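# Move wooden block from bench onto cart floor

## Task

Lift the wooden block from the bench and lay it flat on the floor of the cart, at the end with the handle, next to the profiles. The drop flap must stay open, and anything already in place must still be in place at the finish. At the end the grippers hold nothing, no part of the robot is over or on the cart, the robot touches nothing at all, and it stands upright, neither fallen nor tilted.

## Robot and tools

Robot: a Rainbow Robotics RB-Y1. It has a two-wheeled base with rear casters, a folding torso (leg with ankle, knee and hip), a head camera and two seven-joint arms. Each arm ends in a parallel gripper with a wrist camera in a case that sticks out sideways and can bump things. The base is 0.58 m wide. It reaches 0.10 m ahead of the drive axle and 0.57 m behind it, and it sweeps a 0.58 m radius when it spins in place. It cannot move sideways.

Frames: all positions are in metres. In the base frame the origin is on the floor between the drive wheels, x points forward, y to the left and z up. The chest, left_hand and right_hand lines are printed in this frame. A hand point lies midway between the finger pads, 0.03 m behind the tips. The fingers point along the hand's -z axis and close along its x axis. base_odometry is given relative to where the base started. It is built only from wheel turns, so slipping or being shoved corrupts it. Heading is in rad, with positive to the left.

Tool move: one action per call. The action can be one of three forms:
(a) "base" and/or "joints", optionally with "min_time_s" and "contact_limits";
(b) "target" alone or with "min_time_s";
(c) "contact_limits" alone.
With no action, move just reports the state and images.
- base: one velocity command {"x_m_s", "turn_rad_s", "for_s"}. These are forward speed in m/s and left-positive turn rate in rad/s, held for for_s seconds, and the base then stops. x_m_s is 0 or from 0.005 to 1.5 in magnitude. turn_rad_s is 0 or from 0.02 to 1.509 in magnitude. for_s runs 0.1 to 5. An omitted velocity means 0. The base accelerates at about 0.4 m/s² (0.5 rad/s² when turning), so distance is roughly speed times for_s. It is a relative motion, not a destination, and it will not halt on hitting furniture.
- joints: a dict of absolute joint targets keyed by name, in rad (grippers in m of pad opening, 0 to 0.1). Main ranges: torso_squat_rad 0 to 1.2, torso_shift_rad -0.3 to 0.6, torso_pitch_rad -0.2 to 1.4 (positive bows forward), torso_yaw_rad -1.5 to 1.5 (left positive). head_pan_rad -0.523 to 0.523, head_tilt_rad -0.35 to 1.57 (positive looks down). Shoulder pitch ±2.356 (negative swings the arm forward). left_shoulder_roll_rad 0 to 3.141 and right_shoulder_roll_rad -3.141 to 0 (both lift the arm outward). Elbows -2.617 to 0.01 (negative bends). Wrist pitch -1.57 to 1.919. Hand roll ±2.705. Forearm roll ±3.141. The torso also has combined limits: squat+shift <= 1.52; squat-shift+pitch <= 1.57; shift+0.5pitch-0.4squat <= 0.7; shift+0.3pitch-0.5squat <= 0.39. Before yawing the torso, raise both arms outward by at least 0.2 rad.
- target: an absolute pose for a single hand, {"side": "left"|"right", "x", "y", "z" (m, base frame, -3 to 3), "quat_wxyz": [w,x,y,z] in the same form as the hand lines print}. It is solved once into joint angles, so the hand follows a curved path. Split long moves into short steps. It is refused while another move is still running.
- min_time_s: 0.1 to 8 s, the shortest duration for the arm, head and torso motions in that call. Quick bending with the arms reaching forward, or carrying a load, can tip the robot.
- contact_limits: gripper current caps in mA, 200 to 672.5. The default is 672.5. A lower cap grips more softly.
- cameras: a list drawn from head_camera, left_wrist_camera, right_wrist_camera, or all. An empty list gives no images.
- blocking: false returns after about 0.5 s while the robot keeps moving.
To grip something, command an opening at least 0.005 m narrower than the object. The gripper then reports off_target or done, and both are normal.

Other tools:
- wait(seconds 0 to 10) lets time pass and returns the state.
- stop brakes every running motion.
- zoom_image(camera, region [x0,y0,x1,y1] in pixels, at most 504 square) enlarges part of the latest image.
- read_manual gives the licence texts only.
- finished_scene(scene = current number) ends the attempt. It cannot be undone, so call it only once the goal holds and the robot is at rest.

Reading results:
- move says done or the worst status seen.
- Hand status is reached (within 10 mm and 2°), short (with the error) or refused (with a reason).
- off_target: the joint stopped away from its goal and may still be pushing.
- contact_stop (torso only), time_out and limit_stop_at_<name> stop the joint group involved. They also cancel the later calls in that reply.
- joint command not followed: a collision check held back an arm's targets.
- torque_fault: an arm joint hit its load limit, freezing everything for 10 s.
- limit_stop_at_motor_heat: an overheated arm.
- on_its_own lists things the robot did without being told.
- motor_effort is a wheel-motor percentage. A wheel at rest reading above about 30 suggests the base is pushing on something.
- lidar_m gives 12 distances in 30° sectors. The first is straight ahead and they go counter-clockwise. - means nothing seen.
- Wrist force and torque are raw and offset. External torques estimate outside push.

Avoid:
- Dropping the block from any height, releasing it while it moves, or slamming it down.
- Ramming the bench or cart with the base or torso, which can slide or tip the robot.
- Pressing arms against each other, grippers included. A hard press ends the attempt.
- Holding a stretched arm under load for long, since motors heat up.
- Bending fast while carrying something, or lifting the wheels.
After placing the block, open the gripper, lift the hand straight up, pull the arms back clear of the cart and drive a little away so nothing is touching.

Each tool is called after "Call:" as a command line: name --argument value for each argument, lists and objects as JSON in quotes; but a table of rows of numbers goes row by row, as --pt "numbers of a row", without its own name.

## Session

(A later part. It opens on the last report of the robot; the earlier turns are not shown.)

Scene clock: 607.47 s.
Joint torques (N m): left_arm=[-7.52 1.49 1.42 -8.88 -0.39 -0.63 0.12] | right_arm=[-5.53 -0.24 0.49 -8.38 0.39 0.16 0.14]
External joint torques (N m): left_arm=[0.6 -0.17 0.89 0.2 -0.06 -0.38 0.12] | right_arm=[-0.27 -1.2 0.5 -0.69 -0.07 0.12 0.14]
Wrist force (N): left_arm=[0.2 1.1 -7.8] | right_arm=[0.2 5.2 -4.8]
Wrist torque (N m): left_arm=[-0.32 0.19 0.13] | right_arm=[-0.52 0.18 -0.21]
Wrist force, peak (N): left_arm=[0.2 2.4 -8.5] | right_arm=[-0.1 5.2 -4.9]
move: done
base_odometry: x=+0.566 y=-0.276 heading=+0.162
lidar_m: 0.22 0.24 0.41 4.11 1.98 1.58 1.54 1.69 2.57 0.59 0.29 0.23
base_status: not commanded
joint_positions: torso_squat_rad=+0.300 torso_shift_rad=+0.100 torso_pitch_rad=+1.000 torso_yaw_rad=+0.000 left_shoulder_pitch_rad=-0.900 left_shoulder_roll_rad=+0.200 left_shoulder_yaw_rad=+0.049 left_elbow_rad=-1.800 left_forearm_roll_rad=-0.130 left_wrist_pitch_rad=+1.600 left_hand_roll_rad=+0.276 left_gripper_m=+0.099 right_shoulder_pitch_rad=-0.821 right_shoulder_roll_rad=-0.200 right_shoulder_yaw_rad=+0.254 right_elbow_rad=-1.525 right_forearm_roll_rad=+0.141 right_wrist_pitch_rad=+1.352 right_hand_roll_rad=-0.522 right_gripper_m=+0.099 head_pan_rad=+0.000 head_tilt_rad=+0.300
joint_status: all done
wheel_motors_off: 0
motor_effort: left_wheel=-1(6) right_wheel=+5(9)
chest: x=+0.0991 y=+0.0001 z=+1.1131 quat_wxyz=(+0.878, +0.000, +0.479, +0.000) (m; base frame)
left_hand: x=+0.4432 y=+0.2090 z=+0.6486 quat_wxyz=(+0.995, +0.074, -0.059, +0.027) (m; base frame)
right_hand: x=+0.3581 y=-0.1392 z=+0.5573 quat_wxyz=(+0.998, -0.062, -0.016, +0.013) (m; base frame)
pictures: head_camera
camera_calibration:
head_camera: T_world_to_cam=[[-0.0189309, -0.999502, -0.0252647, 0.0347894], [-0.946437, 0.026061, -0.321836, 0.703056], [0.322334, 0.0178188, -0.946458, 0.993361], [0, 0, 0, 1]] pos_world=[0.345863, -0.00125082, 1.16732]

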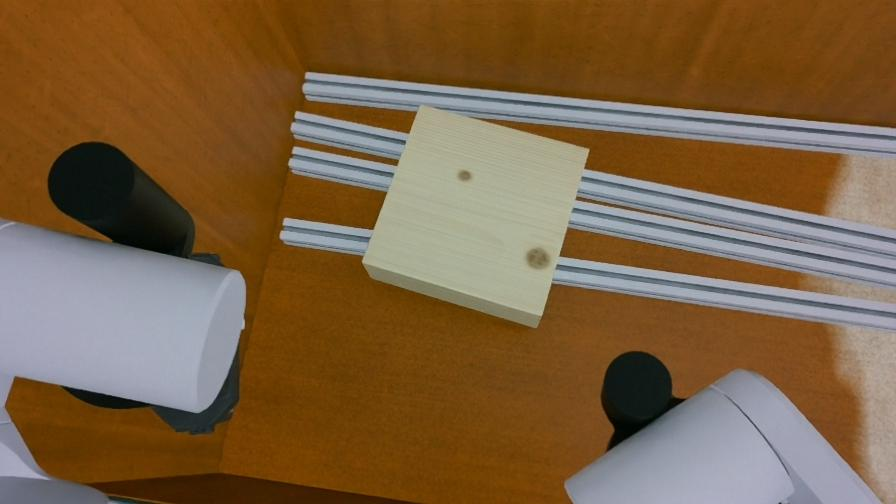

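Call:
move --joints '{"torso_squat_rad": 0.684, "torso_shift_rad": 0.29, "left_shoulder_roll_rad": 0.1, "right_shoulder_roll_rad": -0.07, "right_gripper_m": 0.0}' --min_time_s 2

Call:
move --target '{"side": "right", "x": 0.47, "y": -0.04, "z": 0.385, "quat_wxyz": [1, 0, 0, 0]}' --min_time_s 1

Call:
move --target '{"side": "right", "x": 0.57, "y": -0.04, "z": 0.385, "quat_wxyz": [1, 0, 0, 0]}' --min_time_s 2 --cameras '["right_wrist_camera", "head_camera"]'

Scene clock: 618.27 s.
Joint torques (N m): left_arm=[-7.41 -1.78 0.1 -8.93 -0.26 -0.5 -0.01] | right_arm=[-5.51 6.22 1.67 -8.62 0.22 0.06 0.16]
External joint torques (N m): left_arm=[0.74 -1.52 0.65 0.14 -0.13 -0.26 -0.01] | right_arm=[-0.08 2.52 0.41 -0.84 -0.02 0.08 0.15]
Wrist force (N): left_arm=[0.4 2.0 -7.7] | right_arm=[0.1 3.9 -5.1]
Wrist torque (N m): left_arm=[-0.36 0.17 0.11] | right_arm=[-0.43 0.11 -0.21]
Wrist force, peak (N): left_arm=[-0.3 1.9 -8.8] | right_arm=[-0.3 5.2 -5.0]
move: done
base_odometry: x=+0.566 y=-0.276 heading=+0.162
lidar_m: 0.22 0.25 0.40 4.10 1.97 1.57 1.54 1.69 2.58 0.61 0.28 0.23
base_status: not commanded
joint_positions: torso_squat_rad=+0.684 torso_shift_rad=+0.290 torso_pitch_rad=+1.000 torso_yaw_rad=+0.000 left_shoulder_pitch_rad=-0.900 left_shoulder_roll_rad=+0.100 left_shoulder_yaw_rad=+0.049 left_elbow_rad=-1.800 left_forearm_roll_rad=-0.130 left_wrist_pitch_rad=+1.600 left_hand_roll_rad=+0.276 left_gripper_m=+0.099 right_shoulder_pitch_rad=-0.821 right_shoulder_roll_rad=-0.070 right_shoulder_yaw_rad=+0.254 right_elbow_rad=-1.525 right_forearm_roll_rad=+0.141 right_wrist_pitch_rad=+1.352 right_hand_roll_rad=-0.522 right_gripper_m=+0.000 head_pan_rad=+0.000 head_tilt_rad=+0.300
joint_status: all done
wheel_motors_off: 0
motor_effort: left_wheel=-2(4) right_wheel=+2(8)
chest: x=+0.1875 y=+0.0001 z=+0.9676 quat_wxyz=(+0.878, +0.000, +0.479, +0.000) (m; base frame)
left_hand: x=+0.5184 y=+0.1638 z=+0.4990 quat_wxyz=(+0.998, +0.028, -0.044, +0.035) (m; base frame)
right_hand: x=+0.4302 y=-0.0712 z=+0.4198 quat_wxyz=(+1.000, -0.001, +0.000, +0.000) (m; base frame)
pictures: none

Scene clock: 619.60 s.
Joint torques (N m): left_arm=[-7.4 -1.43 0.36 -8.91 -0.31 -0.51 0.08] | right_arm=[-9.45 6.41 -1.05 -7.01 -0.14 0.14 -0.15]
External joint torques (N m): left_arm=[0.75 -1.17 0.91 0.16 -0.18 -0.27 0.08] | right_arm=[-0.39 2.04 -2.09 0.2 -0.36 0.17 -0.15]
Wrist force (N): left_arm=[-0.2 1.8 -7.8] | right_arm=[0.1 4.1 -4.7]
Wrist torque (N m): left_arm=[-0.40 0.15 0.11] | right_arm=[-0.43 0.12 -0.02]
Wrist force, peak (N): left_arm=[0.0 1.8 -8.7] | right_arm=[0.0 3.9 -5.3]
move: done
base_odometry: x=+0.566 y=-0.276 heading=+0.162
lidar_m: 0.22 0.25 0.40 4.11 1.97 1.57 1.54 1.70 2.58 0.60 0.30 0.22
base_status: not commanded
joint_positions: torso_squat_rad=+0.684 torso_shift_rad=+0.290 torso_pitch_rad=+1.000 torso_yaw_rad=+0.000 left_shoulder_pitch_rad=-0.900 left_shoulder_roll_rad=+0.100 left_shoulder_yaw_rad=+0.049 left_elbow_rad=-1.800 left_forearm_roll_rad=-0.130 left_wrist_pitch_rad=+1.600 left_hand_roll_rad=+0.276 left_gripper_m=+0.099 right_shoulder_pitch_rad=-1.069 right_shoulder_roll_rad=-0.033 right_shoulder_yaw_rad=+0.217 right_elbow_rad=-1.121 right_forearm_roll_rad=+0.127 right_wrist_pitch_rad=+1.191 right_hand_roll_rad=-0.576 right_gripper_m=+0.000 head_pan_rad=+0.000 head_tilt_rad=+0.300
joint_status: all done
wheel_motors_off: 0
motor_effort: left_wheel=-2(3) right_wheel=+4(5)
chest: x=+0.1875 y=+0.0001 z=+0.9676 quat_wxyz=(+0.878, +0.000, +0.479, +0.000) (m; base frame)
left_hand: x=+0.5183 y=+0.1638 z=+0.4990 quat_wxyz=(+0.998, +0.028, -0.044, +0.035) (m; base frame)
right_hand: x=+0.4697 y=-0.0404 z=+0.3857 quat_wxyz=(+1.000, +0.000, -0.001, +0.000) (m; base frame)
right_hand_status: reached (checked arc, planned for 1.0 s): 1 mm and 0.1 deg off.
pictures: none

Scene clock: 621.93 s.
Joint torques (N m): left_arm=[-7.73 -1.27 0.09 -8.81 -0.23 -0.52 -0.01] | right_arm=[-21.57 -1.56 -1.57 -8.1 0.45 -1.15 0.14]
External joint torques (N m): left_arm=[0.42 -1 0.64 0.26 -0.1 -0.28 -0.01] | right_arm=[-5.16 -2.65 -1.83 -2.28 0.26 -1.11 0.14]
Wrist force (N): left_arm=[0.6 1.3 -8.5] | right_arm=[-5.2 4.0 -4.9]
Wrist torque (N m): left_arm=[-0.34 0.18 0.09] | right_arm=[-0.42 0.08 -0.26]
Wrist force, peak (N): left_arm=[-0.3 2.0 -9.1] | right_arm=[-10.0 7.0 -1.8]
move: done
base_odometry: x=+0.566 y=-0.276 heading=+0.162
lidar_m: 0.22 0.25 0.39 4.10 1.97 1.57 1.55 1.71 2.58 0.60 0.29 0.23
base_status: not commanded
joint_positions: torso_squat_rad=+0.684 torso_shift_rad=+0.290 torso_pitch_rad=+1.000 torso_yaw_rad=+0.000 left_shoulder_pitch_rad=-0.900 left_shoulder_roll_rad=+0.100 left_shoulder_yaw_rad=+0.049 left_elbow_rad=-1.800 left_forearm_roll_rad=-0.130 left_wrist_pitch_rad=+1.600 left_hand_roll_rad=+0.276 left_gripper_m=+0.099 right_shoulder_pitch_rad=-1.615 right_shoulder_roll_rad=-0.070 right_shoulder_yaw_rad=+0.073 right_elbow_rad=-0.334 right_forearm_roll_rad=+0.009 right_wrist_pitch_rad=+0.908 right_hand_roll_rad=-0.517 right_gripper_m=+0.000 head_pan_rad=+0.000 head_tilt_rad=+0.300
joint_status: all done
wheel_motors_off: 0
motor_effort: left_wheel=-2(3) right_wheel=+5(7)
chest: x=+0.1875 y=+0.0001 z=+0.9675 quat_wxyz=(+0.878, +0.000, +0.479, +0.000) (m; base frame)
left_hand: x=+0.5183 y=+0.1638 z=+0.4990 quat_wxyz=(+0.998, +0.028, -0.043, +0.035) (m; base frame)
right_hand: x=+0.5684 y=-0.0401 z=+0.3849 quat_wxyz=(+1.000, +0.001, -0.002, +0.000) (m; base frame)
right_hand_status: reached (checked arc, planned for 2.0 s): 2 mm and 0.3 deg off.
pictures: head_camera, right_wrist_camera
camera_calibration:
head_camera: T_world_to_cam=[[-0.0189361, -0.999502, -0.0252592, 0.032781], [-0.946508, 0.0260602, -0.321626, 0.739679], [0.322124, 0.0178177, -0.94653, 0.827227], [0, 0, 0, 1]] pos_world=[0.434263, -0.00125082, 1.02172]
right_wrist_camera: T_world_to_cam=[[-0.99913, -0.0291301, -0.0298279, 0.576979], [-0.040265, 0.859784, 0.509067, -0.111459], [0.0108164, 0.509826, -0.86021, 0.417529], [0, 0, 0, 1]] pos_world=[0.567473, -0.100229, 0.433112]

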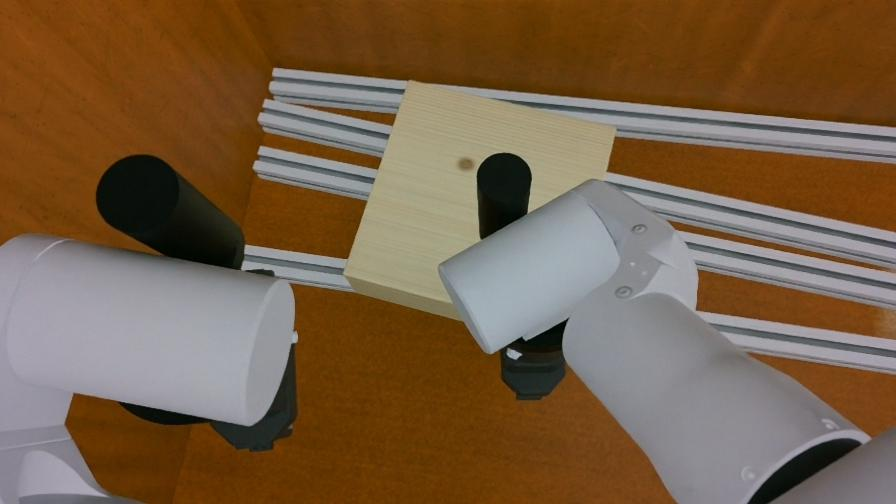

